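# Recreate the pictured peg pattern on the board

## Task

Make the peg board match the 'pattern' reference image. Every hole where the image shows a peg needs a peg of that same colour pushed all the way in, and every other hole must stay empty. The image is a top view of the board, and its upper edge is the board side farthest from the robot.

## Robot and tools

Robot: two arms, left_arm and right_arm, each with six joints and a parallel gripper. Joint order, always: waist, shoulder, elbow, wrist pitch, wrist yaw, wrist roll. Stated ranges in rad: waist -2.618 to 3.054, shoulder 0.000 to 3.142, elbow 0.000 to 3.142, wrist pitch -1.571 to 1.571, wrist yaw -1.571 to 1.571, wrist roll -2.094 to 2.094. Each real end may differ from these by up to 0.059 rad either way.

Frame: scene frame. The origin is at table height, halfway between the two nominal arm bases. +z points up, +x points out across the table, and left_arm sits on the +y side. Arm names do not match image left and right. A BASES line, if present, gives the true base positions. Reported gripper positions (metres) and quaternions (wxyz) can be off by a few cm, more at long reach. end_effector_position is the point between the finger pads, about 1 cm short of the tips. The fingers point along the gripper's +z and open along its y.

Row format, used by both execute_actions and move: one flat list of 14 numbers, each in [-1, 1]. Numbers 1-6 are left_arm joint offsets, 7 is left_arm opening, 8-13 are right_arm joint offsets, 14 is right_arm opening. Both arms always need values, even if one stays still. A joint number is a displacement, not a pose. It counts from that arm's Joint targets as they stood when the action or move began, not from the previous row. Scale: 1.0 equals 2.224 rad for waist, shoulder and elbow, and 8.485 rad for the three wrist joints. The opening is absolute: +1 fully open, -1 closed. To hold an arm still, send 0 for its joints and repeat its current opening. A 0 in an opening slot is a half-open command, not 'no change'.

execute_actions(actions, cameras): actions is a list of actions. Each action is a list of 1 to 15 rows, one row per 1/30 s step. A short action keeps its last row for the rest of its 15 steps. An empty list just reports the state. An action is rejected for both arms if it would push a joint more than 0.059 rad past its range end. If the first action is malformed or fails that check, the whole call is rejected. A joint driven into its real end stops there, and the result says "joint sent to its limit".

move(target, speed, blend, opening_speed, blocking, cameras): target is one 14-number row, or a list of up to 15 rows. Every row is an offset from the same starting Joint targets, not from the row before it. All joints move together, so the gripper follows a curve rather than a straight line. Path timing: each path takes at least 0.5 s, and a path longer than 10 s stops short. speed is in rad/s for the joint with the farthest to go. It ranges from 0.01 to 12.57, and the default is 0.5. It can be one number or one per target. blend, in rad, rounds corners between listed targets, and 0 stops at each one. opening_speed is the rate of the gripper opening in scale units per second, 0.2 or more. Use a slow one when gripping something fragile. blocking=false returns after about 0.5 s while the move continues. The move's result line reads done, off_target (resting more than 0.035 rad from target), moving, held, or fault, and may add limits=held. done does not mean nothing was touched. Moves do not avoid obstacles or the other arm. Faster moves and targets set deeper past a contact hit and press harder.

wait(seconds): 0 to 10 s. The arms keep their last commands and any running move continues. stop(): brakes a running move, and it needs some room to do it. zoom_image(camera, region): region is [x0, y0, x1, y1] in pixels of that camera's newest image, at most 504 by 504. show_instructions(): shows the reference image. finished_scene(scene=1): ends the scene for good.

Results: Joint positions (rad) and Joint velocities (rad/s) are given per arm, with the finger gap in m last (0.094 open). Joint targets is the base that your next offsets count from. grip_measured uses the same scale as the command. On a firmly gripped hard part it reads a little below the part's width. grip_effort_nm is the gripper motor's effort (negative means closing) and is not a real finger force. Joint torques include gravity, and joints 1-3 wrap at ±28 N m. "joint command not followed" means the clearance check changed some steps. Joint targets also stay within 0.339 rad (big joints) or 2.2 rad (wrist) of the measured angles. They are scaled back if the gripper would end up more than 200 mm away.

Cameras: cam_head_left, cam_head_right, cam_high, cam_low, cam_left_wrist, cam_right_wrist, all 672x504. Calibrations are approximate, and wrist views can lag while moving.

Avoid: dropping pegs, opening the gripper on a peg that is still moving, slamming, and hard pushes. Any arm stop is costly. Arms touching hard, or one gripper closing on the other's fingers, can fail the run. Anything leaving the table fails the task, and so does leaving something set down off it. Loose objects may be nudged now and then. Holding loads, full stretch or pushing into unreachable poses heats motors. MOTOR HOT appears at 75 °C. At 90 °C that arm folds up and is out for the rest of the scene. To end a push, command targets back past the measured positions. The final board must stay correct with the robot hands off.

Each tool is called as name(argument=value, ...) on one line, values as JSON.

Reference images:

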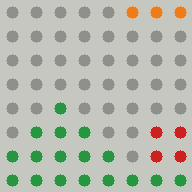

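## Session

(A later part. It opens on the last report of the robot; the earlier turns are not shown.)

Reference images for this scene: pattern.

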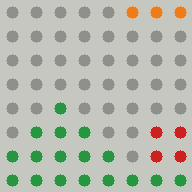

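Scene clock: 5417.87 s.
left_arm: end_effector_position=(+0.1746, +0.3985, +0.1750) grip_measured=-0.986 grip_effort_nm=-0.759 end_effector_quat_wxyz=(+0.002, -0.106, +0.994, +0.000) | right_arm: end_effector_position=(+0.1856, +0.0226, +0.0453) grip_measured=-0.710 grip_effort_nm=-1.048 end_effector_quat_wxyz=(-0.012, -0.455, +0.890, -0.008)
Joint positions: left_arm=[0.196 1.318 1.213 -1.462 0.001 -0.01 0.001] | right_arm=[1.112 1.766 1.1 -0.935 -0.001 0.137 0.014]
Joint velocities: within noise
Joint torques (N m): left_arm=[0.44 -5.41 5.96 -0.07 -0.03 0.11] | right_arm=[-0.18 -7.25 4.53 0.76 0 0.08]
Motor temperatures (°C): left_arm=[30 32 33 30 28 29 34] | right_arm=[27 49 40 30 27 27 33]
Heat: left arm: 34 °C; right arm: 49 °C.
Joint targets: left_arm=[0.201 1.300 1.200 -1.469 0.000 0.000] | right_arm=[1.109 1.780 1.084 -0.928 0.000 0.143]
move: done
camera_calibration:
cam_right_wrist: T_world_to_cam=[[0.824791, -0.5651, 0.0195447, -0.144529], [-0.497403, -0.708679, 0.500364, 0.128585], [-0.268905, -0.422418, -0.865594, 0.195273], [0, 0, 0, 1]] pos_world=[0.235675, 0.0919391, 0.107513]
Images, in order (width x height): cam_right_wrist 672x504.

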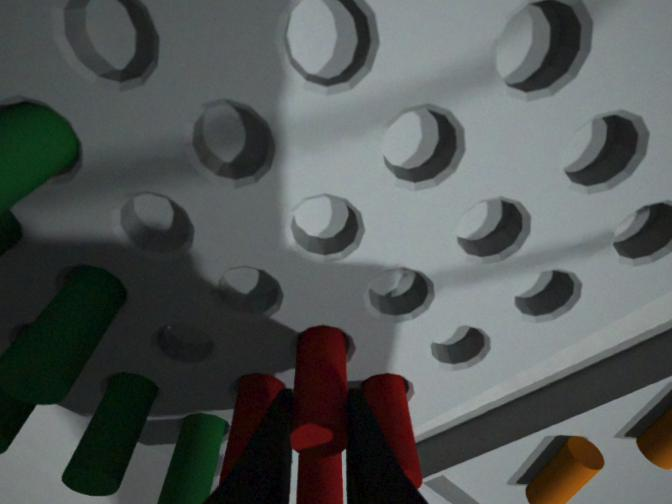

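move(target=[[0,0,0,0,0,0,-1,0,0,0,0,0,0,-0.4],[0,0,0,0,0,0,-1,0,0,0.1574,-0.04125,0,0,-0.4],[0,0,0,0,0,0,-1,-0.4987,-0.0585,0.2770,-0.0725,0,-0.0169,-0.4]], opening_speed=1.5, speed=[0.4,0.5,1.2], cameras=["cam_right_wrist"])

Scene clock: 5432.20 s.
left_arm: end_effector_position=(+0.1746, +0.3985, +0.1750) grip_measured=-0.986 grip_effort_nm=-0.769 end_effector_quat_wxyz=(+0.002, -0.106, +0.994, +0.000) | right_arm: end_effector_position=(+0.3496, -0.2453, +0.2096) grip_measured=-0.402 grip_effort_nm=0.110 end_effector_quat_wxyz=(+0.013, +0.019, +1.000, -0.001)
Joint positions: left_arm=[0.196 1.318 1.213 -1.462 0.001 -0.01 0.001] | right_arm=[-0.001 1.68 1.667 -1.532 0.001 0.007 0.028]
Joint velocities: within noise
Joint torques (N m): left_arm=[0.4 -5.42 5.82 -0.08 -0.02 0.13] | right_arm=[0.14 -10.99 9.77 0.67 -0.03 -0.05]
Motor temperatures (°C): left_arm=[30 32 33 30 28 29 34] | right_arm=[27 49 41 30 27 27 33]
Heat: left arm: 34 °C; right arm: 49 °C.
Joint targets: left_arm=[0.201 1.300 1.200 -1.469 0.000 0.000] | right_arm=[0.000 1.650 1.700 -1.542 0.000 0.000]
move: done
camera_calibration:
cam_right_wrist: T_world_to_cam=[[-0.0135712, -0.999733, 0.0186772, -0.247785], [-0.891901, 0.0205473, 0.451765, 0.265053], [-0.452028, -0.0105272, -0.891942, 0.439063], [0, 0, 0, 1]] pos_world=[0.431507, -0.248543, 0.276505]
Images, in order (width x height): cam_right_wrist 672x504.

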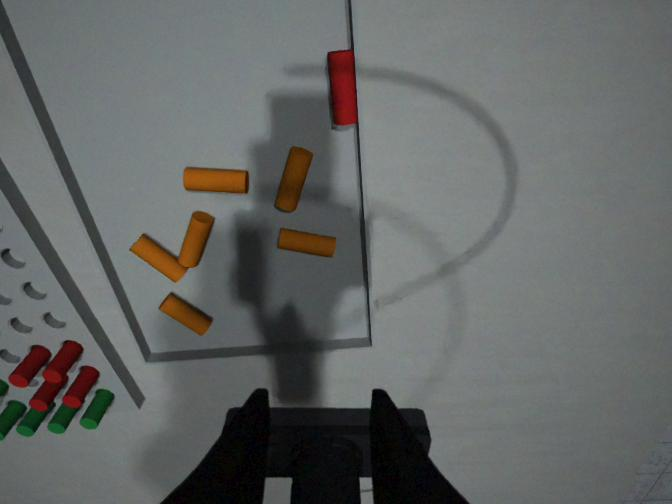

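move(target=[0,0,0,0,0,0,-1,0.0270,0.1470,-0.1169,0.0443,0,0.0365,-0.4], speed=0.7, cameras=["cam_right_wrist"])

Scene clock: 5445.53 s.
left_arm: end_effector_position=(+0.1746, +0.3985, +0.1750) grip_measured=-0.986 grip_effort_nm=-0.769 end_effector_quat_wxyz=(+0.002, -0.106, +0.994, +0.000) | right_arm: end_effector_position=(+0.3815, -0.2278, +0.0618) grip_measured=-0.402 grip_effort_nm=0.110 end_effector_quat_wxyz=(-0.067, +0.138, +0.988, -0.011)
Joint positions: left_arm=[0.196 1.318 1.213 -1.462 0.001 -0.01 0.001] | right_arm=[0.054 1.979 1.445 -1.172 0.001 0.302 0.028]
Joint velocities: within noise
Joint torques (N m): left_arm=[0.47 -5.46 5.98 -0.06 -0.05 0.13] | right_arm=[0.58 -11.22 5.64 0.52 -0.02 0.09]
Motor temperatures (°C): left_arm=[30 32 33 30 28 29 34] | right_arm=[27 50 43 30 27 27 32]
Heat: left arm: 34 °C; right arm: 50 °C.
Joint targets: left_arm=[0.201 1.300 1.200 -1.469 0.000 0.000] | right_arm=[0.060 1.977 1.440 -1.167 0.000 0.310]
move: done
camera_calibration:
cam_right_wrist: T_world_to_cam=[[-0.244678, -0.968051, 0.0548681, -0.133814], [-0.778563, 0.229882, 0.583947, 0.356211], [-0.577904, 0.100161, -0.809935, 0.389965], [0, 0, 0, 1]] pos_world=[0.469954, -0.250484, 0.11518]
Images, in order (width x height): cam_right_wrist 672x504.

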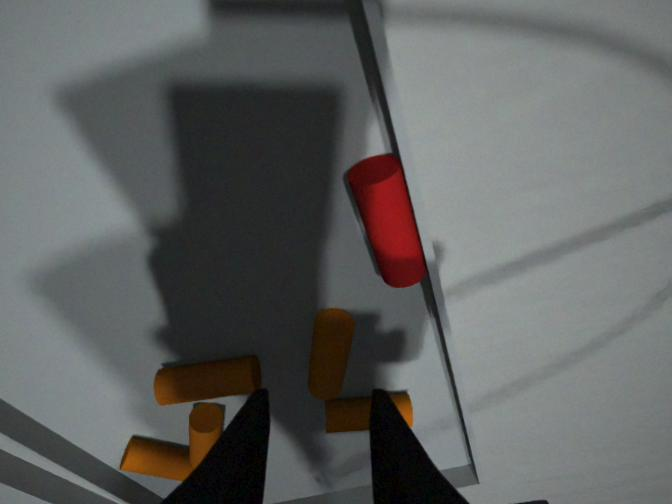

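move(target=[[0,0,0,0,0,0,-1,-0.0076,-0.0144,-0.1084,0.0248,0,0.0083,-0.4],[0,0,0,0,0,0,-1,-0.0076,-0.0144,-0.1084,0.0248,0,0.0083,-1]], speed=0.15, opening_speed=1.5, cameras=["cam_right_wrist"])

Scene clock: 5459.27 s.
left_arm: end_effector_position=(+0.1746, +0.3985, +0.1750) grip_measured=-0.986 grip_effort_nm=-0.759 end_effector_quat_wxyz=(+0.002, -0.106, +0.994, +0.000) | right_arm: end_effector_position=(+0.3547, -0.2276, +0.0133) grip_measured=-0.705 grip_effort_nm=-1.048 end_effector_quat_wxyz=(-0.073, +0.173, +0.982, -0.011)
Joint positions: left_arm=[0.196 1.318 1.213 -1.462 0.001 -0.01 0.001] | right_arm=[0.052 1.969 1.22 -0.97 -0.008 0.372 0.014]
Joint velocities: within noise
Joint torques (N m): left_arm=[0.21 -5.53 5.83 -0.08 -0.02 0.12] | right_arm=[-0.81 -12.68 3.67 0.6 0.06 0.09]
Motor temperatures (°C): left_arm=[30 32 33 30 28 29 34] | right_arm=[27 51 41 30 27 27 32]
Heat: left arm: 34 °C; right arm: 51 °C.
Joint targets: left_arm=[0.201 1.300 1.200 -1.469 0.000 0.000] | right_arm=[0.043 1.945 1.199 -0.956 0.000 0.380]
move: done
camera_calibration:
cam_right_wrist: T_world_to_cam=[[-0.313893, -0.947558, 0.0600437, -0.108465], [-0.751915, 0.286702, 0.593654, 0.366965], [-0.579736, 0.141196, -0.802477, 0.345136], [0, 0, 0, 1]] pos_world=[0.441969, -0.256718, 0.065626]
Images, in order (width x height): cam_right_wrist 672x504.

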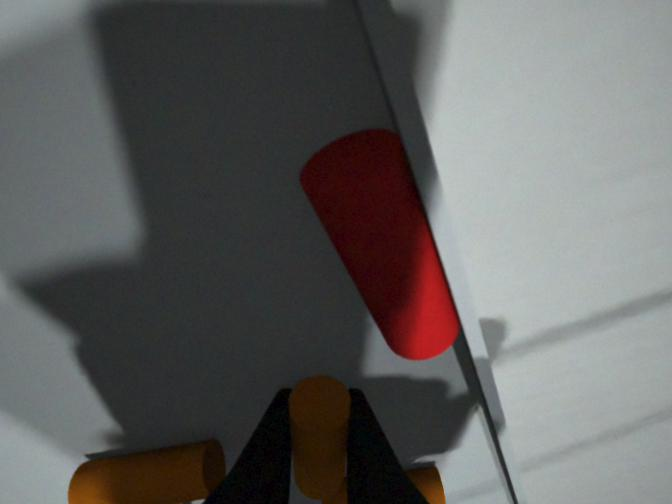

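move(target=[[0,0,0,0,0,0,-1,0,0,0.0899,-0.0177,0,0,-1],[0,0,0,0,0,0,-1,-0.1542,-0.1102,-0.1120,0.1127,0,-0.0448,-1],[0,0,0,0,0,0,-1,-0.2325,-0.0049,-0.2788,0.2437,0,-0.0448,-1],[0,0,0,0,0,0,-1,-0.2325,0.1304,-0.2788,0.2893,0,-0.0448,-1],[0,0,0,0,0,0,-1,-0.2325,0.1655,-0.2788,0.2978,0,-0.0448,-1]], speed=[0.4,0.9,0.9,0.5,0.07], blend=[0.05,0.1,0.05,0,0], cameras=["cam_low"])

zoom_image(camera="cam_low", region=[190, 235, 250, 295])

Scene clock: 5475.27 s.
left_arm: end_effector_position=(+0.1746, +0.3985, +0.1750) grip_measured=-0.986 grip_effort_nm=-0.764 end_effector_quat_wxyz=(+0.002, -0.106, +0.994, +0.000) | right_arm: end_effector_position=(+0.4607, -0.4584, +0.0474) grip_measured=-0.705 grip_effort_nm=-1.043 end_effector_quat_wxyz=(+0.632, +0.188, +0.736, -0.156)
Joint positions: left_arm=[0.196 1.318 1.213 -1.462 0.001 -0.01 0.001] | right_arm=[-0.469 2.294 0.591 1.549 -0.007 0.007 0.014]
Joint velocities: within noise
Joint torques (N m): left_arm=[0.36 -5.39 5.89 -0.06 -0.03 0.11] | right_arm=[-0.43 -8.62 1.63 2.67 0.05 -0.05]
Motor temperatures (°C): left_arm=[30 32 33 30 28 29 34] | right_arm=[27 54 40 31 27 27 33]
Heat: left arm: 34 °C; right arm: 54 °C.
Joint targets: left_arm=[0.201 1.300 1.200 -1.469 0.000 0.000] | right_arm=[-0.474 2.313 0.578 1.570 0.001 0.000]
move: done
Images, in order (width x height): cam_low 672x504.

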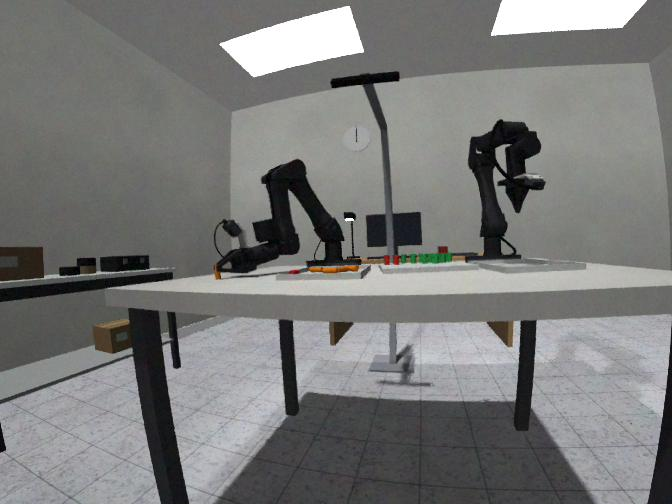

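Scaled by 8.400 from the camera's 672x504 image, which has a finer 960x720 frame.

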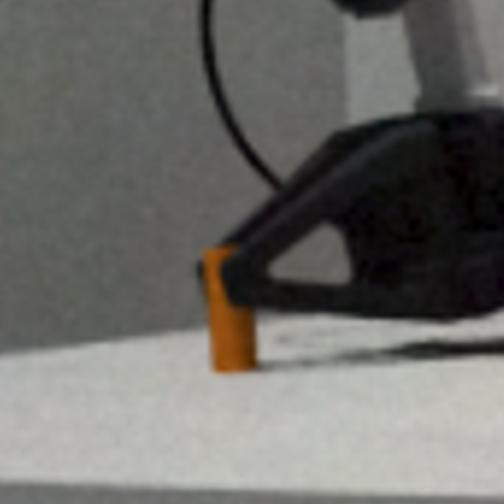

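move(target=[[0,0,0,0,0,0,-1,0,0,0,0,0,0,-0.4],[0,0,0,0,0,0,-1,0,-0.1500,0,-0.0074,0,0,-0.4],[0,0,0,0,0,0,-1,0,-0.2077,0.4600,-0.2911,0,0,-0.4],[0,0,0,0,0,0,-1,0,0.0647,0.8327,-0.3638,0,0,-0.4],[0,0,0,0,0,0,-1,-0.0022,0.0823,0.7275,-0.3380,0,0,-0.4],[0,0,0,0,0,0,-1,-0.0022,0.0823,0.7275,-0.3380,0,0,-1]], speed=[0.3,0.5,1.4,0.8,0.25,0.2], opening_speed=1.2, cameras=["cam_right_wrist"])

Scene clock: 5491.50 s.
left_arm: end_effector_position=(+0.1746, +0.3985, +0.1750) grip_measured=-0.986 grip_effort_nm=-0.774 end_effector_quat_wxyz=(+0.002, -0.106, +0.994, +0.000) | right_arm: end_effector_position=(+0.4701, -0.4652, +0.0445) grip_measured=-0.709 grip_effort_nm=-1.043 end_effector_quat_wxyz=(-0.002, +0.251, +0.968, +0.004)
Joint positions: left_arm=[0.196 1.318 1.213 -1.462 0.001 -0.01 0.001] | right_arm=[-0.472 2.48 2.209 -1.305 -0.007 0.006 0.014]
Joint velocities: within noise
Joint torques (N m): left_arm=[0.39 -5.49 6.05 -0.09 -0.04 0.11] | right_arm=[-0.65 -14.52 5.53 0.79 0.05 -0.04]
Motor temperatures (°C): left_arm=[30 32 33 30 28 29 34] | right_arm=[27 54 40 33 27 27 33]
Heat: left arm: 34 °C; right arm: 54 °C.
Joint targets: left_arm=[0.201 1.300 1.200 -1.469 0.000 0.000] | right_arm=[-0.479 2.496 2.197 -1.297 0.001 0.000]
move: done
camera_calibration:
cam_right_wrist: T_world_to_cam=[[-0.464428, -0.885549, 0.0104713, -0.19746], [-0.774985, 0.412109, 0.479129, 0.577671], [-0.428607, 0.214406, -0.877682, 0.436991], [0, 0, 0, 1]] pos_world=[0.543279, -0.506617, 0.108828]
Images, in order (width x height): cam_right_wrist 672x504.

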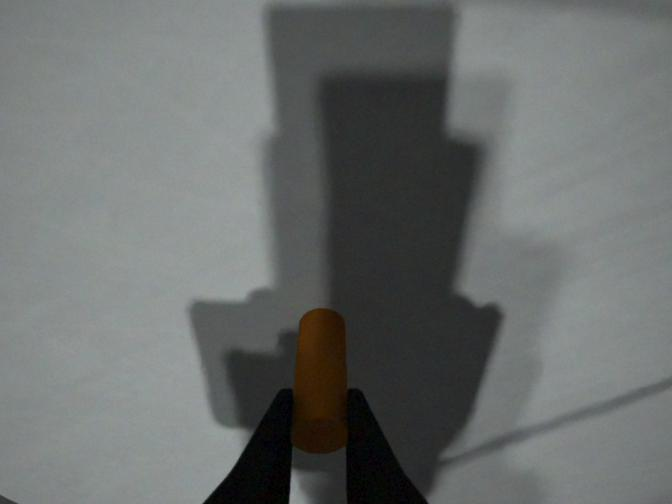

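move(target=[[0,0,0,0,0,0,-1,0,-0.0872,0,0,0,0,-1],[0,0,0,0,0,0,-1,0.3053,-0.2680,-0.2010,-0.0027,0,-0.0177,-1],[0,0,0,0,0,0,-1,0.5391,-0.1799,-0.1704,-0.0051,0,-0.0306,-1],[0,0,0,0,0,0,-1,0.5391,-0.2203,-0.2356,0.0161,0,-0.0306,-1],[0,0,0,0,0,0,-1,0.5391,-0.1799,-0.2603,0.0185,0,-0.0306,-1]], speed=[0.5,0.9,0.9,0.4,0.3], blend=[0.05,0.05,0,0,0], cameras=["cam_right_wrist"])

zoom_image(camera="cam_right_wrist", region=[240, 240, 420, 400])

Scene clock: 5509.63 s.
left_arm: end_effector_position=(+0.1746, +0.3985, +0.1750) grip_measured=-0.986 grip_effort_nm=-0.774 end_effector_quat_wxyz=(+0.002, -0.106, +0.994, +0.000) | right_arm: end_effector_position=(+0.3460, +0.0129, +0.0667) grip_measured=-0.709 grip_effort_nm=-1.043 end_effector_quat_wxyz=(-0.015, -0.457, +0.889, -0.003)
Joint positions: left_arm=[0.196 1.318 1.213 -1.462 0.001 -0.01 0.001] | right_arm=[0.725 2.084 1.629 -1.147 -0.002 -0.253 0.014]
Joint velocities: within noise
Joint torques (N m): left_arm=[0.24 -5.42 5.87 -0.06 -0.03 0.13] | right_arm=[-0.47 -11.26 5.41 0.74 0 -0.05]
Motor temperatures (°C): left_arm=[30 32 33 30 28 29 34] | right_arm=[27 59 40 31 27 27 33]
Heat: left arm: 34 °C; right arm: 59 °C.
Joint targets: left_arm=[0.201 1.300 1.200 -1.469 0.000 0.000] | right_arm=[0.720 2.096 1.618 -1.140 0.000 -0.259]
move: done
camera_calibration:
cam_right_wrist: T_world_to_cam=[[0.826969, -0.562198, 0.00745938, -0.282696], [-0.489833, -0.713883, 0.500434, 0.188252], [-0.276018, -0.417497, -0.865742, 0.255299], [0, 0, 0, 1]] pos_world=[0.39646, 0.0820454, 0.128924]
Images, in order (width x height): cam_right_wrist 672x504.

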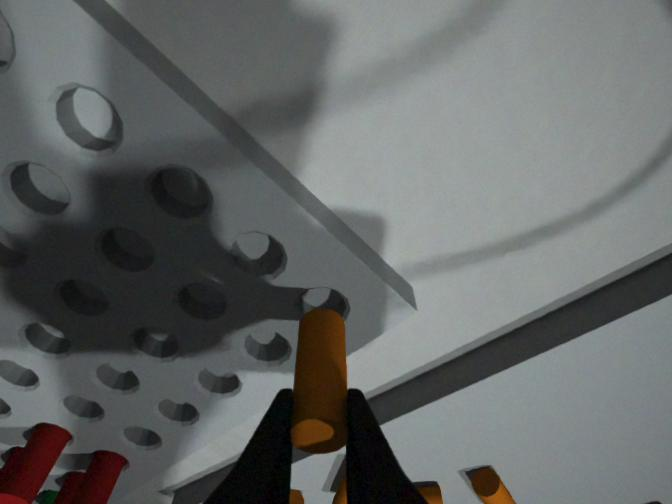

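Scaled by 2.800 from the camera's 672x504 image, which has a finer 960x720 frame.

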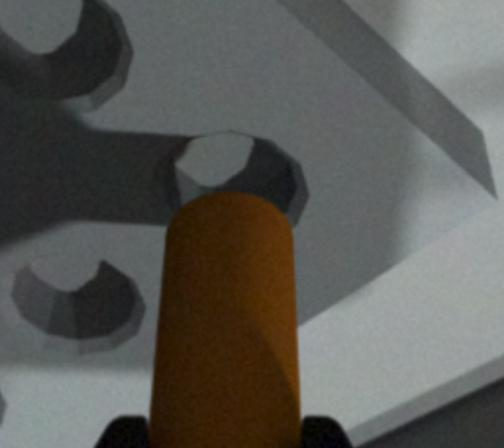

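move(target=[0,0,0,0,0,0,-1,0,0.0030,-0.0091,0.0032,0,0,-1], speed=0.08, cameras=["cam_right_wrist"])

zoom_image(camera="cam_right_wrist", region=[240, 240, 420, 400])

Scene clock: 5520.93 s.
left_arm: end_effector_position=(+0.1746, +0.3985, +0.1750) grip_measured=-0.986 grip_effort_nm=-0.774 end_effector_quat_wxyz=(+0.002, -0.106, +0.994, +0.000) | right_arm: end_effector_position=(+0.3469, +0.0136, +0.0622) grip_measured=-0.709 grip_effort_nm=-1.053 end_effector_quat_wxyz=(-0.011, -0.457, +0.889, -0.002)
Joint positions: left_arm=[0.196 1.318 1.213 -1.462 0.001 -0.01 0.001] | right_arm=[0.725 2.084 1.611 -1.121 -0.002 -0.253 0.014]
Joint velocities: within noise
Joint torques (N m): left_arm=[0.31 -5.61 5.98 -0.1 -0.04 0.13] | right_arm=[-0.49 -10.65 5.18 0.76 0 -0.05]
Motor temperatures (°C): left_arm=[30 32 33 30 28 29 34] | right_arm=[27 54 39 31 27 27 33]
Heat: left arm: 34 °C; right arm: 54 °C.
Joint targets: left_arm=[0.201 1.300 1.200 -1.469 0.000 0.000] | right_arm=[0.720 2.102 1.597 -1.114 0.000 -0.259]
move: done
camera_calibration:
cam_right_wrist: T_world_to_cam=[[0.826903, -0.562258, 0.00991754, -0.283139], [-0.493222, -0.716677, 0.493058, 0.193169], [-0.270118, -0.412602, -0.86994, 0.25016], [0, 0, 0, 1]] pos_world=[0.396977, 0.0824595, 0.125189]
Images, in order (width x height): cam_right_wrist 672x504.

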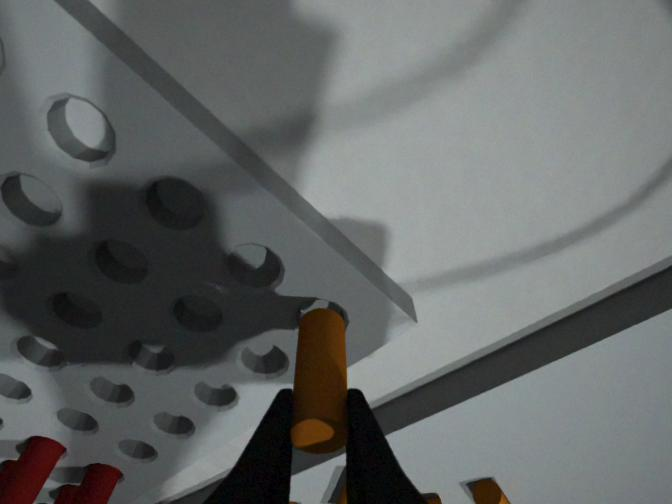

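Scaled by 2.800 from the camera's 672x504 image, which has a finer 960x720 frame.

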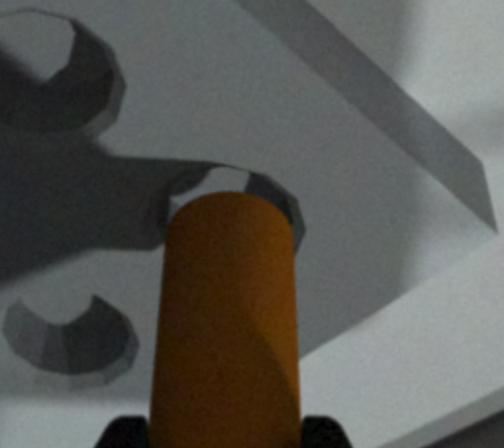

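move(target=[0,0,0,0,0,0,-1,0.0063,-0.0008,-0.0099,0.0025,0,0,-1], speed=0.08, cameras=["cam_right_wrist"])

zoom_image(camera="cam_right_wrist", region=[240, 240, 420, 400])

Scene clock: 5534.30 s.
left_arm: end_effector_position=(+0.1746, +0.3985, +0.1750) grip_measured=-0.986 grip_effort_nm=-0.774 end_effector_quat_wxyz=(+0.002, -0.106, +0.994, +0.000) | right_arm: end_effector_position=(+0.3457, +0.0127, +0.0568) grip_measured=-0.709 grip_effort_nm=-1.048 end_effector_quat_wxyz=(-0.011, -0.457, +0.889, -0.002)
Joint positions: left_arm=[0.196 1.318 1.213 -1.462 0.001 -0.01 0.001] | right_arm=[0.725 2.084 1.589 -1.099 -0.002 -0.253 0.014]
Joint velocities: within noise
Joint torques (N m): left_arm=[0.34 -5.29 5.87 -0.05 -0.01 0.1] | right_arm=[0.87 -10.8 5.15 0.76 0 -0.05]
Motor temperatures (°C): left_arm=[30 32 33 30 28 29 34] | right_arm=[27 52 40 31 27 27 33]
Heat: left arm: 34 °C; right arm: 52 °C.
Joint targets: left_arm=[0.201 1.300 1.200 -1.469 0.000 0.000] | right_arm=[0.734 2.101 1.575 -1.092 0.000 -0.259]
move: done
camera_calibration:
cam_right_wrist: T_world_to_cam=[[0.826937, -0.56221, 0.00973517, -0.28265], [-0.492902, -0.716446, 0.493713, 0.194345], [-0.270596, -0.413068, -0.86957, 0.244823], [0, 0, 0, 1]] pos_world=[0.395776, 0.081458, 0.119692]
Images, in order (width x height): cam_right_wrist 672x504.

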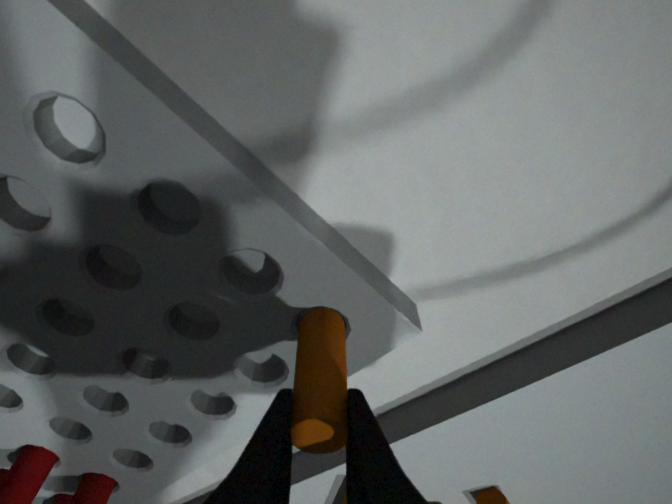

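Scaled by 2.800 from the camera's 672x504 image, which has a finer 960x720 frame.

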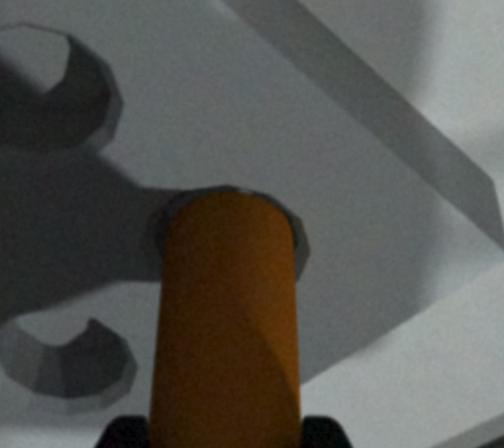

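move(target=[[0,0,0,0,0,0,-1,0.0015,-0.0315,0,0,0,0,-1],[0,0,0,0,0,0,-1,0.0015,-0.0063,-0.0058,0.0005,0,0,-1]], speed=0.1, cameras=["cam_right_wrist"])

zoom_image(camera="cam_right_wrist", region=[240, 240, 420, 400])

Scene clock: 5555.87 s.
left_arm: end_effector_position=(+0.1746, +0.3985, +0.1750) grip_measured=-0.986 grip_effort_nm=-0.755 end_effector_quat_wxyz=(+0.002, -0.106, +0.994, +0.000) | right_arm: end_effector_position=(+0.3435, +0.0128, +0.0551) grip_measured=-0.709 grip_effort_nm=-1.048 end_effector_quat_wxyz=(-0.013, -0.459, +0.888, -0.003)
Joint positions: left_arm=[0.196 1.318 1.213 -1.462 0.001 -0.01 0.001] | right_arm=[0.73 2.084 1.582 -1.097 -0.001 -0.253 0.014]
Joint velocities: within noise
Joint torques (N m): left_arm=[0.28 -5.45 5.93 -0.09 -0.02 0.12] | right_arm=[0.8 -12.07 4.63 0.77 -0.01 -0.05]
Motor temperatures (°C): left_arm=[30 32 33 30 28 29 34] | right_arm=[27 51 39 30 27 27 34]
Heat: left arm: 34 °C; right arm: 51 °C.
Joint targets: left_arm=[0.201 1.300 1.200 -1.469 0.000 0.000] | right_arm=[0.738 2.087 1.563 -1.088 0.000 -0.259]
move: done
camera_calibration:
cam_right_wrist: T_world_to_cam=[[0.829349, -0.558657, 0.0091497, -0.281577], [-0.488333, -0.716798, 0.497726, 0.192415], [-0.2715, -0.417257, -0.867286, 0.243062], [0, 0, 0, 1]] pos_world=[0.393479, 0.0820369, 0.11761]
Images, in order (width x height): cam_right_wrist 672x504.

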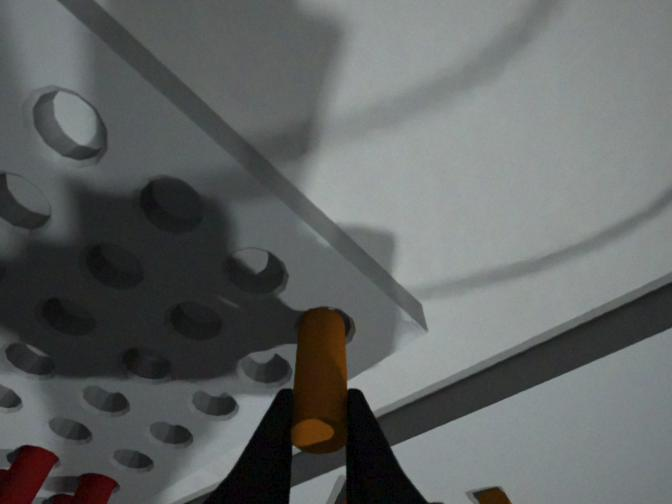

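Scaled by 2.800 from the camera's 672x504 image, which has a finer 960x720 frame.

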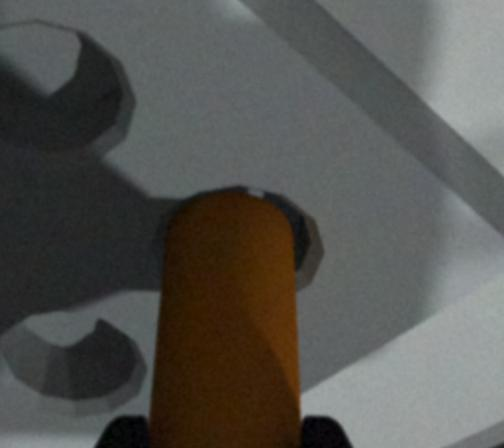

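move(target=[0,0,0,0,0,0,-1,0,0.0013,-0.0095,0.0030,0,0,-1], speed=0.06, cameras=["cam_right_wrist"])

zoom_image(camera="cam_right_wrist", region=[240, 240, 420, 400])

Scene clock: 5565.03 s.
left_arm: end_effector_position=(+0.1746, +0.3985, +0.1750) grip_measured=-0.986 grip_effort_nm=-0.759 end_effector_quat_wxyz=(+0.002, -0.106, +0.994, +0.000) | right_arm: end_effector_position=(+0.3434, +0.0122, +0.0488) grip_measured=-0.709 grip_effort_nm=-1.043 end_effector_quat_wxyz=(-0.011, -0.459, +0.888, -0.003)
Joint positions: left_arm=[0.196 1.318 1.213 -1.462 0.001 -0.01 0.001] | right_arm=[0.73 2.084 1.556 -1.066 0.001 -0.253 0.014]
Joint velocities: within noise
Joint torques (N m): left_arm=[0.29 -5.49 6.11 -0.06 0 0.11] | right_arm=[0.8 -11.77 5.01 0.72 -0.02 -0.05]
Motor temperatures (°C): left_arm=[30 32 33 30 28 29 34] | right_arm=[27 51 39 30 27 27 34]
Heat: left arm: 34 °C; right arm: 51 °C.
Joint targets: left_arm=[0.201 1.300 1.200 -1.469 0.000 0.000] | right_arm=[0.738 2.089 1.542 -1.063 0.001 -0.260]
move: done
camera_calibration:
cam_right_wrist: T_world_to_cam=[[0.829502, -0.558367, 0.0123388, -0.281949], [-0.490552, -0.717841, 0.494028, 0.195994], [-0.266991, -0.41585, -0.869359, 0.235851], [0, 0, 0, 1]] pos_world=[0.392993, 0.0813401, 0.111691]
Images, in order (width x height): cam_right_wrist 672x504.

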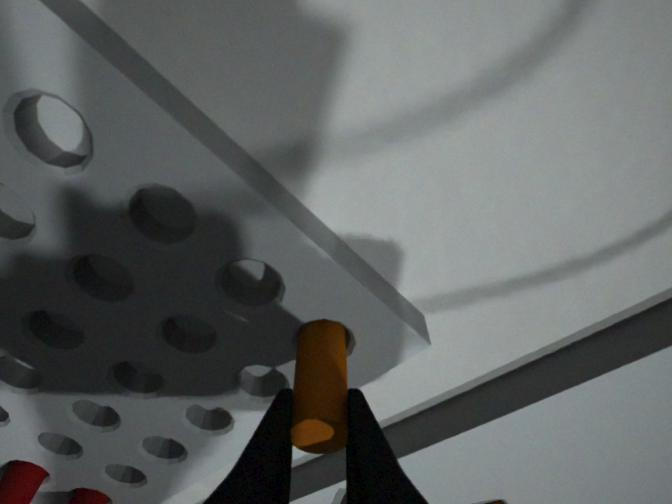

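Scaled by 2.800 from the camera's 672x504 image, which has a finer 960x720 frame.

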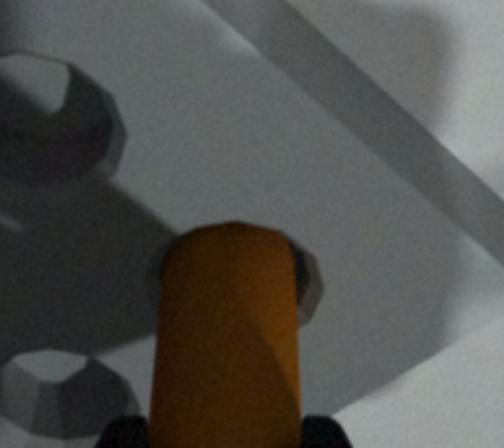

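move(target=[[0,0,0,0,0,0,-1,0,-0.0005,-0.0015,0.0005,0,0,-1],[0,0,0,0,0,0,-1,0,-0.0005,-0.0015,0.0005,0,0,-0.4],[0,0,0,0,0,0,-1,0,0,0.1574,-0.04125,0,0,-0.4],[0,0,0,0,0,0,-1,-0.3318,-0.1974,0.0710,-0.0566,0,0.0306,-0.4]], speed=[0.2,0.2,0.4,0.9], opening_speed=1.5, cameras=["cam_right_wrist","cam_high"])

Scene clock: 5614.93 s.
left_arm: end_effector_position=(+0.1746, +0.3985, +0.1750) grip_measured=-0.986 grip_effort_nm=-0.774 end_effector_quat_wxyz=(+0.002, -0.106, +0.994, +0.000) | right_arm: end_effector_position=(+0.3570, -0.2464, +0.2228) grip_measured=-0.402 grip_effort_nm=0.110 end_effector_quat_wxyz=(+0.037, +0.013, +0.999, -0.002)
Joint positions: left_arm=[0.196 1.318 1.213 -1.462 0.001 -0.01 0.001] | right_arm=[-0.003 1.675 1.713 -1.535 0.002 -0.007 0.028]
Joint velocities: within noise
Joint torques (N m): left_arm=[0.42 -5.44 5.85 -0.05 -0.02 0.07] | right_arm=[0.29 -10.4 5.22 0.79 -0.04 0.08]
Motor temperatures (°C): left_arm=[30 32 33 30 28 29 34] | right_arm=[27 52 39 30 27 27 34]
Heat: left arm: 34 °C; right arm: 52 °C.
Joint targets: left_arm=[0.201 1.300 1.200 -1.469 0.000 0.000] | right_arm=[0.000 1.650 1.699 -1.543 0.000 0.000]
move: done
camera_calibration:
cam_right_wrist: T_world_to_cam=[[-0.00280411, -0.999755, 0.0219639, -0.253562], [-0.912861, 0.0115262, 0.408108, 0.280702], [-0.408261, -0.0189056, -0.91267, 0.441138], [0, 0, 0, 1]] pos_world=[0.43563, -0.248395, 0.293626]
Images, in order (width x height): cam_high 672x504, cam_right_wrist 672x504.

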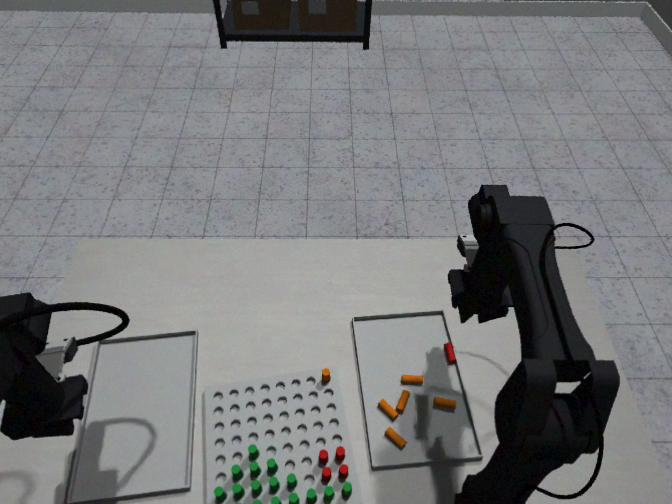

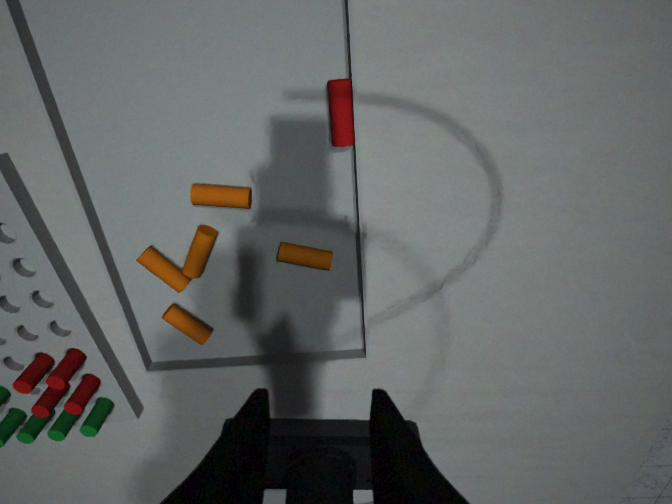

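move(target=[0,0,0,0,0,0,-1,0.0407,0.0688,-0.2340,0.0521,0,-0.16,-0.4], speed=0.9, cameras=["cam_right_wrist"])

Scene clock: 5641.57 s.
left_arm: end_effector_position=(+0.1746, +0.3985, +0.1750) grip_measured=-0.986 grip_effort_nm=-0.755 end_effector_quat_wxyz=(+0.002, -0.106, +0.994, +0.000) | right_arm: end_effector_position=(+0.3301, -0.2213, +0.0602) grip_measured=-0.402 grip_effort_nm=0.105 end_effector_quat_wxyz=(-0.053, -0.643, +0.763, +0.039)
Joint positions: left_arm=[0.196 1.318 1.213 -1.462 0.001 -0.01 0.001] | right_arm=[0.083 1.794 1.191 -1.099 0.002 -1.348 0.028]
Joint velocities: within noise
Joint torques (N m): left_arm=[0.39 -5.63 5.9 -0.07 -0.06 0.1] | right_arm=[0.7 -7.92 4.96 0.46 -0.04 -0.07]
Motor temperatures (°C): left_arm=[30 32 33 30 28 29 34] | right_arm=[27 50 39 30 27 27 33]
Heat: left arm: 34 °C; right arm: 50 °C.
Joint targets: left_arm=[0.201 1.300 1.200 -1.469 0.000 0.000] | right_arm=[0.090 1.804 1.179 -1.101 0.000 -1.357]
move: done
camera_calibration:
cam_right_wrist: T_world_to_cam=[[0.983328, -0.144694, -0.110137, -0.353342], [-0.0717154, -0.865165, 0.496333, -0.154726], [-0.167104, -0.480159, -0.861118, 0.0973932], [0, 0, 0, 1]] pos_world=[0.352629, -0.138226, 0.121747]
Images, in order (width x height): cam_right_wrist 672x504.

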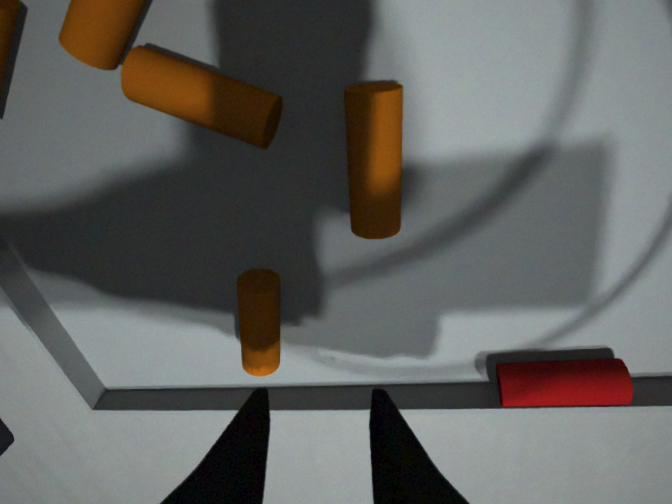

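move(target=[0,0,0,0,0,0,-1,0,0,-0.0495,0.013,0,0,-0.4], speed=0.4, cameras=["cam_right_wrist"])

Scene clock: 5659.40 s.
left_arm: end_effector_position=(+0.1746, +0.3985, +0.1750) grip_measured=-0.986 grip_effort_nm=-0.764 end_effector_quat_wxyz=(+0.002, -0.106, +0.994, +0.000) | right_arm: end_effector_position=(+0.3192, -0.2219, +0.0351) grip_measured=-0.402 grip_effort_nm=0.110 end_effector_quat_wxyz=(-0.053, -0.644, +0.762, +0.038)
Joint positions: left_arm=[0.196 1.318 1.213 -1.462 0.001 -0.01 0.001] | right_arm=[0.083 1.794 1.082 -0.989 0.002 -1.349 0.028]
Joint velocities: within noise
Joint torques (N m): left_arm=[0.28 -5.55 5.98 -0.09 -0.03 0.13] | right_arm=[0.69 -7.64 4.62 0.46 -0.04 -0.07]
Motor temperatures (°C): left_arm=[30 32 33 30 28 29 34] | right_arm=[27 50 39 30 27 27 32]
Heat: left arm: 34 °C; right arm: 50 °C.
Joint targets: left_arm=[0.201 1.300 1.200 -1.469 0.000 0.000] | right_arm=[0.090 1.804 1.069 -0.990 0.000 -1.357]
move: done
camera_calibration:
cam_right_wrist: T_world_to_cam=[[0.983519, -0.143923, -0.109438, -0.345294], [-0.0714155, -0.865296, 0.496148, -0.143599], [-0.166103, -0.480155, -0.861313, 0.0733608], [0, 0, 0, 1]] pos_world=[0.341534, -0.138727, 0.0966448]
Images, in order (width x height): cam_right_wrist 672x504.

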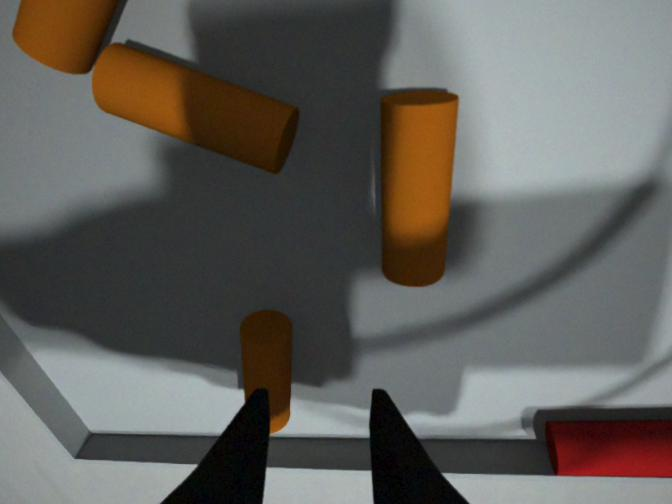

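move(target=[0,0,0,0,0,0,-1,0,-0.0097,-0.0117,0.0006,0,0,-0.4], speed=0.3, cameras=["cam_right_wrist"])

Scene clock: 5673.00 s.
left_arm: end_effector_position=(+0.1746, +0.3985, +0.1750) grip_measured=-0.986 grip_effort_nm=-0.774 end_effector_quat_wxyz=(+0.002, -0.106, +0.994, +0.000) | right_arm: end_effector_position=(+0.3115, -0.2223, +0.0302) grip_measured=-0.402 grip_effort_nm=0.105 end_effector_quat_wxyz=(-0.060, -0.643, +0.762, +0.044)
Joint positions: left_arm=[0.196 1.318 1.213 -1.462 0.001 -0.01 0.001] | right_arm=[0.083 1.794 1.057 -0.983 0.002 -1.349 0.028]
Joint velocities: within noise
Joint torques (N m): left_arm=[0.23 -5.55 5.9 -0.08 -0.01 0.12] | right_arm=[0.72 -9.54 4.41 0.42 -0.04 -0.07]
Motor temperatures (°C): left_arm=[30 32 33 30 28 29 34] | right_arm=[27 50 39 30 27 27 32]
Heat: left arm: 34 °C; right arm: 50 °C.
Joint targets: left_arm=[0.201 1.300 1.200 -1.469 0.000 0.000] | right_arm=[0.090 1.782 1.043 -0.985 0.000 -1.357]
move: done
camera_calibration:
cam_right_wrist: T_world_to_cam=[[0.981201, -0.144067, -0.128407, -0.337112], [-0.0617517, -0.864765, 0.498366, -0.145115], [-0.18284, -0.481069, -0.857405, 0.0726035], [0, 0, 0, 1]] pos_world=[0.335088, -0.13913, 0.0912835]
Images, in order (width x height): cam_right_wrist 672x504.

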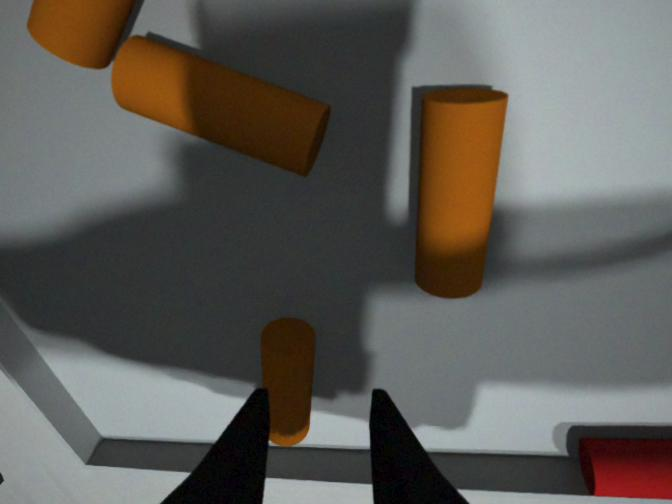

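move(target=[[0,0,0,0,0,0,-1,0,-0.0144,0,0,0,0,-0.4],[0,0,0,0,0,0,-1,0,0,0,0,0,0,-0.4]], speed=0.15, cameras=["cam_right_wrist"])

Scene clock: 5680.53 s.
left_arm: end_effector_position=(+0.1746, +0.3985, +0.1750) grip_measured=-0.986 grip_effort_nm=-0.769 end_effector_quat_wxyz=(+0.002, -0.106, +0.994, +0.000) | right_arm: end_effector_position=(+0.3122, -0.2222, +0.0310) grip_measured=-0.402 grip_effort_nm=0.105 end_effector_quat_wxyz=(-0.058, -0.643, +0.762, +0.043)
Joint positions: left_arm=[0.196 1.318 1.213 -1.462 0.001 -0.01 0.001] | right_arm=[0.083 1.79 1.057 -0.982 0.002 -1.349 0.028]
Joint velocities: within noise
Joint torques (N m): left_arm=[0.44 -5.44 6.04 -0.07 -0.02 0.13] | right_arm=[0.72 -9.22 4.41 0.42 -0.04 -0.07]
Motor temperatures (°C): left_arm=[30 32 33 30 28 29 34] | right_arm=[27 50 38 30 27 27 32]
Heat: left arm: 34 °C; right arm: 50 °C.
Joint targets: left_arm=[0.201 1.300 1.200 -1.469 0.000 0.000] | right_arm=[0.090 1.782 1.043 -0.985 0.000 -1.357]
move: done
camera_calibration:
cam_right_wrist: T_world_to_cam=[[0.981837, -0.144016, -0.123514, -0.338058], [-0.0642385, -0.864899, 0.497819, -0.144666], [-0.178522, -0.480842, -0.858441, 0.0721203], [0, 0, 0, 1]] pos_world=[0.3355, -0.139129, 0.0921735]
Images, in order (width x height): cam_right_wrist 672x504.

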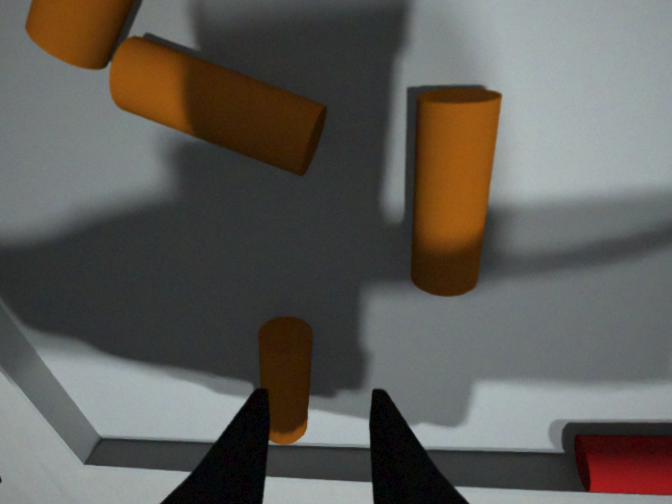

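move(target=[0,0,0,0,0,0,-1,0,-0.0126,-0.0260,0.006,0,0,-0.4], speed=0.2, cameras=["cam_right_wrist"])

Scene clock: 5690.20 s.
left_arm: end_effector_position=(+0.1746, +0.3985, +0.1750) grip_measured=-0.986 grip_effort_nm=-0.759 end_effector_quat_wxyz=(+0.002, -0.106, +0.994, +0.000) | right_arm: end_effector_position=(+0.3026, -0.2228, +0.0185) grip_measured=-0.402 grip_effort_nm=0.105 end_effector_quat_wxyz=(-0.062, -0.643, +0.762, +0.045)
Joint positions: left_arm=[0.196 1.318 1.213 -1.462 0.001 -0.01 0.001] | right_arm=[0.083 1.79 0.998 -0.932 0.002 -1.349 0.028]
Joint velocities: within noise
Joint torques (N m): left_arm=[0.36 -5.39 5.9 -0.07 -0.02 0.11] | right_arm=[0.7 -11.88 4.27 0.4 -0.04 -0.07]
Motor temperatures (°C): left_arm=[30 32 33 30 28 29 34] | right_arm=[27 52 38 29 27 27 32]
Heat: left arm: 34 °C; right arm: 52 °C.
Joint targets: left_arm=[0.201 1.300 1.200 -1.469 0.000 0.000] | right_arm=[0.090 1.754 0.985 -0.934 0.000 -1.357]
move: off_target (right_arm); right_arm: the shoulder is farthest, 0.036 rad from its target
camera_calibration:
cam_right_wrist: T_world_to_cam=[[0.980652, -0.144108, -0.132495, -0.329666], [-0.0596652, -0.864647, 0.498824, -0.14086], [-0.186446, -0.481267, -0.856516, 0.0616532], [0, 0, 0, 1]] pos_world=[0.326378, -0.13963, 0.079392]
Images, in order (width x height): cam_right_wrist 672x504.

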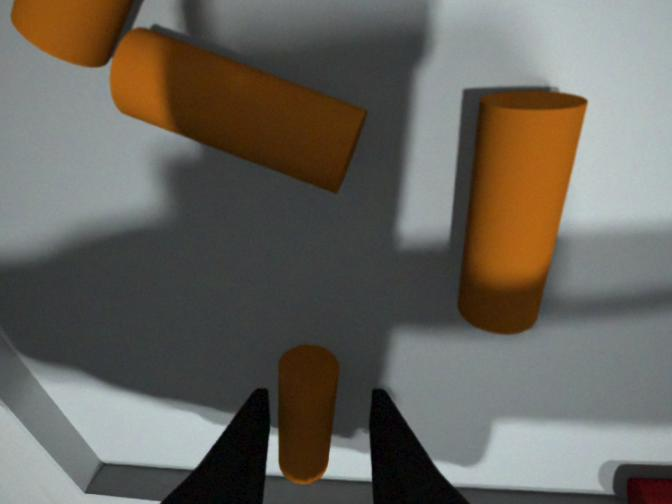

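move(target=[[0,0,0,0,0,0,-1,0,0.0117,-0.0045,0.001,0,0,-0.4],[0,0,0,0,0,0,-1,0,0.0117,-0.0045,0.001,0,0,-1]], speed=0.15, opening_speed=1.5, cameras=["cam_right_wrist"])

Scene clock: 5699.50 s.
left_arm: end_effector_position=(+0.1746, +0.3985, +0.1750) grip_measured=-0.986 grip_effort_nm=-0.759 end_effector_quat_wxyz=(+0.002, -0.106, +0.994, +0.000) | right_arm: end_effector_position=(+0.3011, -0.2228, +0.0165) grip_measured=-0.708 grip_effort_nm=-1.043 end_effector_quat_wxyz=(-0.062, -0.643, +0.762, +0.046)
Joint positions: left_arm=[0.196 1.318 1.213 -1.462 0.001 -0.01 0.001] | right_arm=[0.083 1.79 0.988 -0.923 0.002 -1.349 0.014]
Joint velocities: within noise
Joint torques (N m): left_arm=[0.29 -5.41 5.91 -0.09 -0.02 0.13] | right_arm=[0.7 -9.16 4.19 0.41 -0.04 -0.07]
Motor temperatures (°C): left_arm=[30 32 33 30 28 29 34] | right_arm=[27 53 38 29 27 27 32]
Heat: left arm: 34 °C; right arm: 53 °C.
Joint targets: left_arm=[0.201 1.300 1.200 -1.469 0.000 0.000] | right_arm=[0.090 1.780 0.975 -0.926 0.000 -1.357]
move: done
camera_calibration:
cam_right_wrist: T_world_to_cam=[[0.98062, -0.143692, -0.133181, -0.328437], [-0.0589494, -0.864672, 0.498866, -0.140186], [-0.186841, -0.481347, -0.856385, 0.0597868], [0, 0, 0, 1]] pos_world=[0.324978, -0.139631, 0.0773933]
Images, in order (width x height): cam_right_wrist 672x504.

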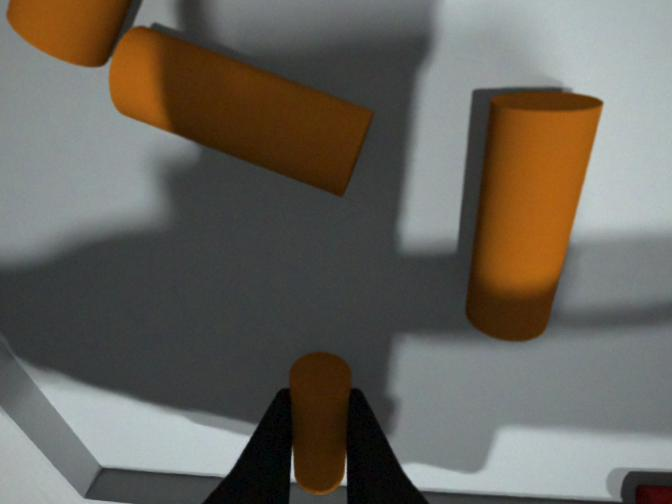

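move(target=[[0,0,0,0,0,0,-1,0,0,0.0899,-0.0177,0,0,-1],[0,0,0,0,0,0,-1,-0.1754,-0.036,-0.0112,0.1091,0,0.1599,-1],[0,0,0,0,0,0,-1,-0.2531,0.0692,-0.1781,0.2402,0,0.1599,-1],[0,0,0,0,0,0,-1,-0.2531,0.2046,-0.1781,0.2858,0,0.1599,-1],[0,0,0,0,0,0,-1,-0.2531,0.2496,-0.1781,0.2943,0,0.1599,-1]], speed=[0.4,0.9,0.9,0.5,0.07], blend=[0.05,0.1,0.05,0,0], cameras=["cam_low","cam_right_wrist"])

zoom_image(camera="cam_low", region=[190, 235, 250, 295])

Scene clock: 5717.00 s.
left_arm: end_effector_position=(+0.1746, +0.3985, +0.1750) grip_measured=-0.986 grip_effort_nm=-0.779 end_effector_quat_wxyz=(+0.002, -0.106, +0.994, +0.000) | right_arm: end_effector_position=(+0.4595, -0.4590, +0.0438) grip_measured=-0.708 grip_effort_nm=-1.048 end_effector_quat_wxyz=(+0.628, +0.186, +0.738, -0.162)
Joint positions: left_arm=[0.196 1.318 1.213 -1.462 0.001 -0.01 0.001] | right_arm=[-0.468 2.307 0.591 1.558 0.002 -0.006 0.014]
Joint velocities: within noise
Joint torques (N m): left_arm=[0.34 -5.38 5.86 -0.08 -0.03 0.15] | right_arm=[-0.47 -7.79 1.57 2.58 -0.04 0.07]
Motor temperatures (°C): left_arm=[30 32 33 30 28 29 34] | right_arm=[27 53 38 31 27 27 33]
Heat: left arm: 34 °C; right arm: 53 °C.
Joint targets: left_arm=[0.201 1.300 1.200 -1.469 0.000 0.000] | right_arm=[-0.473 2.335 0.579 1.571 0.000 -0.001]
move: done
camera_calibration:
cam_right_wrist: T_world_to_cam=[[-0.4894, -0.87143, 0.033126, -0.179872], [-0.54253, 0.274509, -0.793918, 0.452917], [0.682751, -0.406515, -0.607122, -0.377025], [0, 0, 0, 1]] pos_world=[0.415106, -0.434342, 0.136637]
Images, in order (width x height): cam_low 672x504, cam_right_wrist 672x504.

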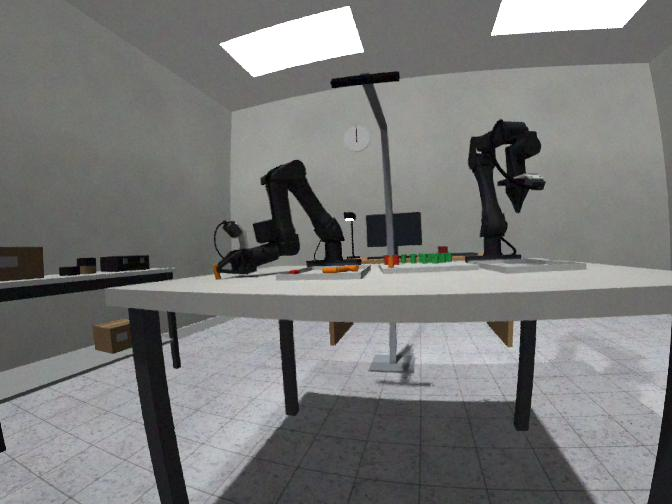

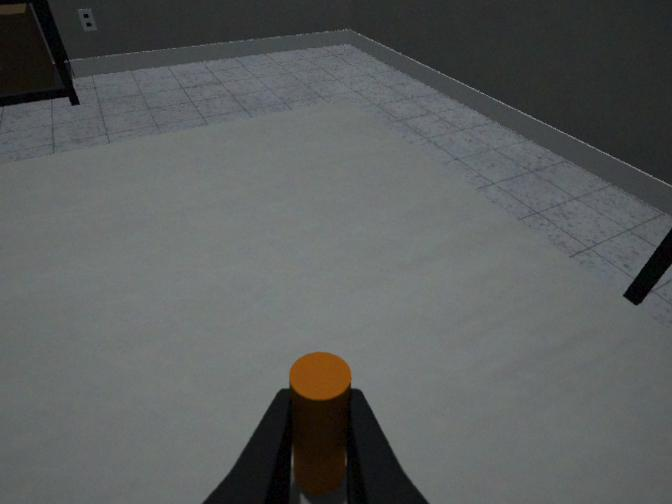

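Scaled by 8.400 from the camera's 672x504 image, which has a finer 960x720 frame.

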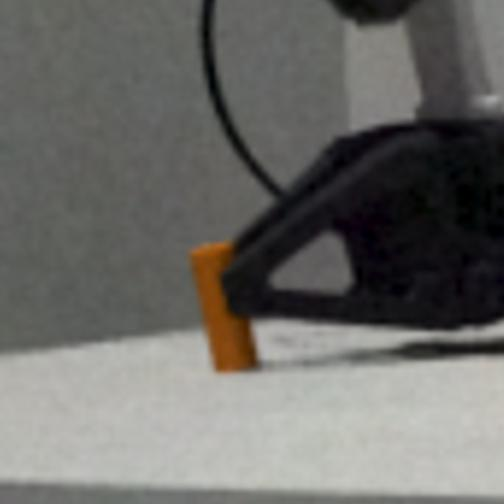

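move(target=[[0,0,0,0,0,0,-1,0,0,0,0,0,0,-0.4],[0,0,0,0,0,0,-1,0,-0.1502,0,-0.0074,0,0,-0.4],[0,0,0,0,0,0,-1,0,-0.2176,0.4595,-0.2912,0,0,-0.4],[0,0,0,0,0,0,-1,0,0.0549,0.8323,-0.3638,0,0,-0.4]], speed=[0.2,0.3,1.4,0.8], opening_speed=1, cameras=["cam_right_wrist"])

Scene clock: 5734.43 s.
left_arm: end_effector_position=(+0.1746, +0.3985, +0.1750) grip_measured=-0.986 grip_effort_nm=-0.759 end_effector_quat_wxyz=(+0.002, -0.106, +0.994, +0.000) | right_arm: end_effector_position=(+0.4657, -0.4624, +0.1078) grip_measured=-0.402 grip_effort_nm=0.110 end_effector_quat_wxyz=(+0.008, +0.243, +0.970, -0.003)
Joint positions: left_arm=[0.196 1.318 1.213 -1.462 0.001 -0.01 0.001] | right_arm=[-0.468 2.443 2.394 -1.505 0.002 -0.006 0.028]
Joint velocities: within noise
Joint torques (N m): left_arm=[0.35 -5.38 5.75 -0.05 -0.03 0.11] | right_arm=[-0.46 -14.34 10.1 0.63 -0.04 0.06]
Motor temperatures (°C): left_arm=[30 32 33 30 28 29 34] | right_arm=[27 53 39 34 27 27 33]
Heat: left arm: 34 °C; right arm: 53 °C.
Joint targets: left_arm=[0.201 1.300 1.200 -1.469 0.000 0.000] | right_arm=[-0.473 2.457 2.430 -1.516 0.000 0.000]
move: off_target (right_arm); right_arm: the elbow is farthest, 0.036 rad from its target
camera_calibration:
cam_right_wrist: T_world_to_cam=[[-0.450418, -0.892589, 0.0202238, -0.208486], [-0.788321, 0.408232, 0.460322, 0.549241], [-0.419135, 0.191395, -0.887521, 0.475989], [0, 0, 0, 1]] pos_world=[0.538576, -0.501412, 0.173839]
Images, in order (width x height): cam_right_wrist 672x504.

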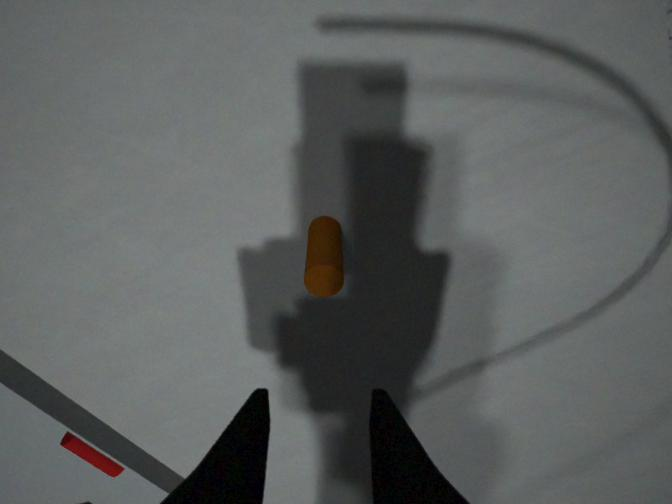

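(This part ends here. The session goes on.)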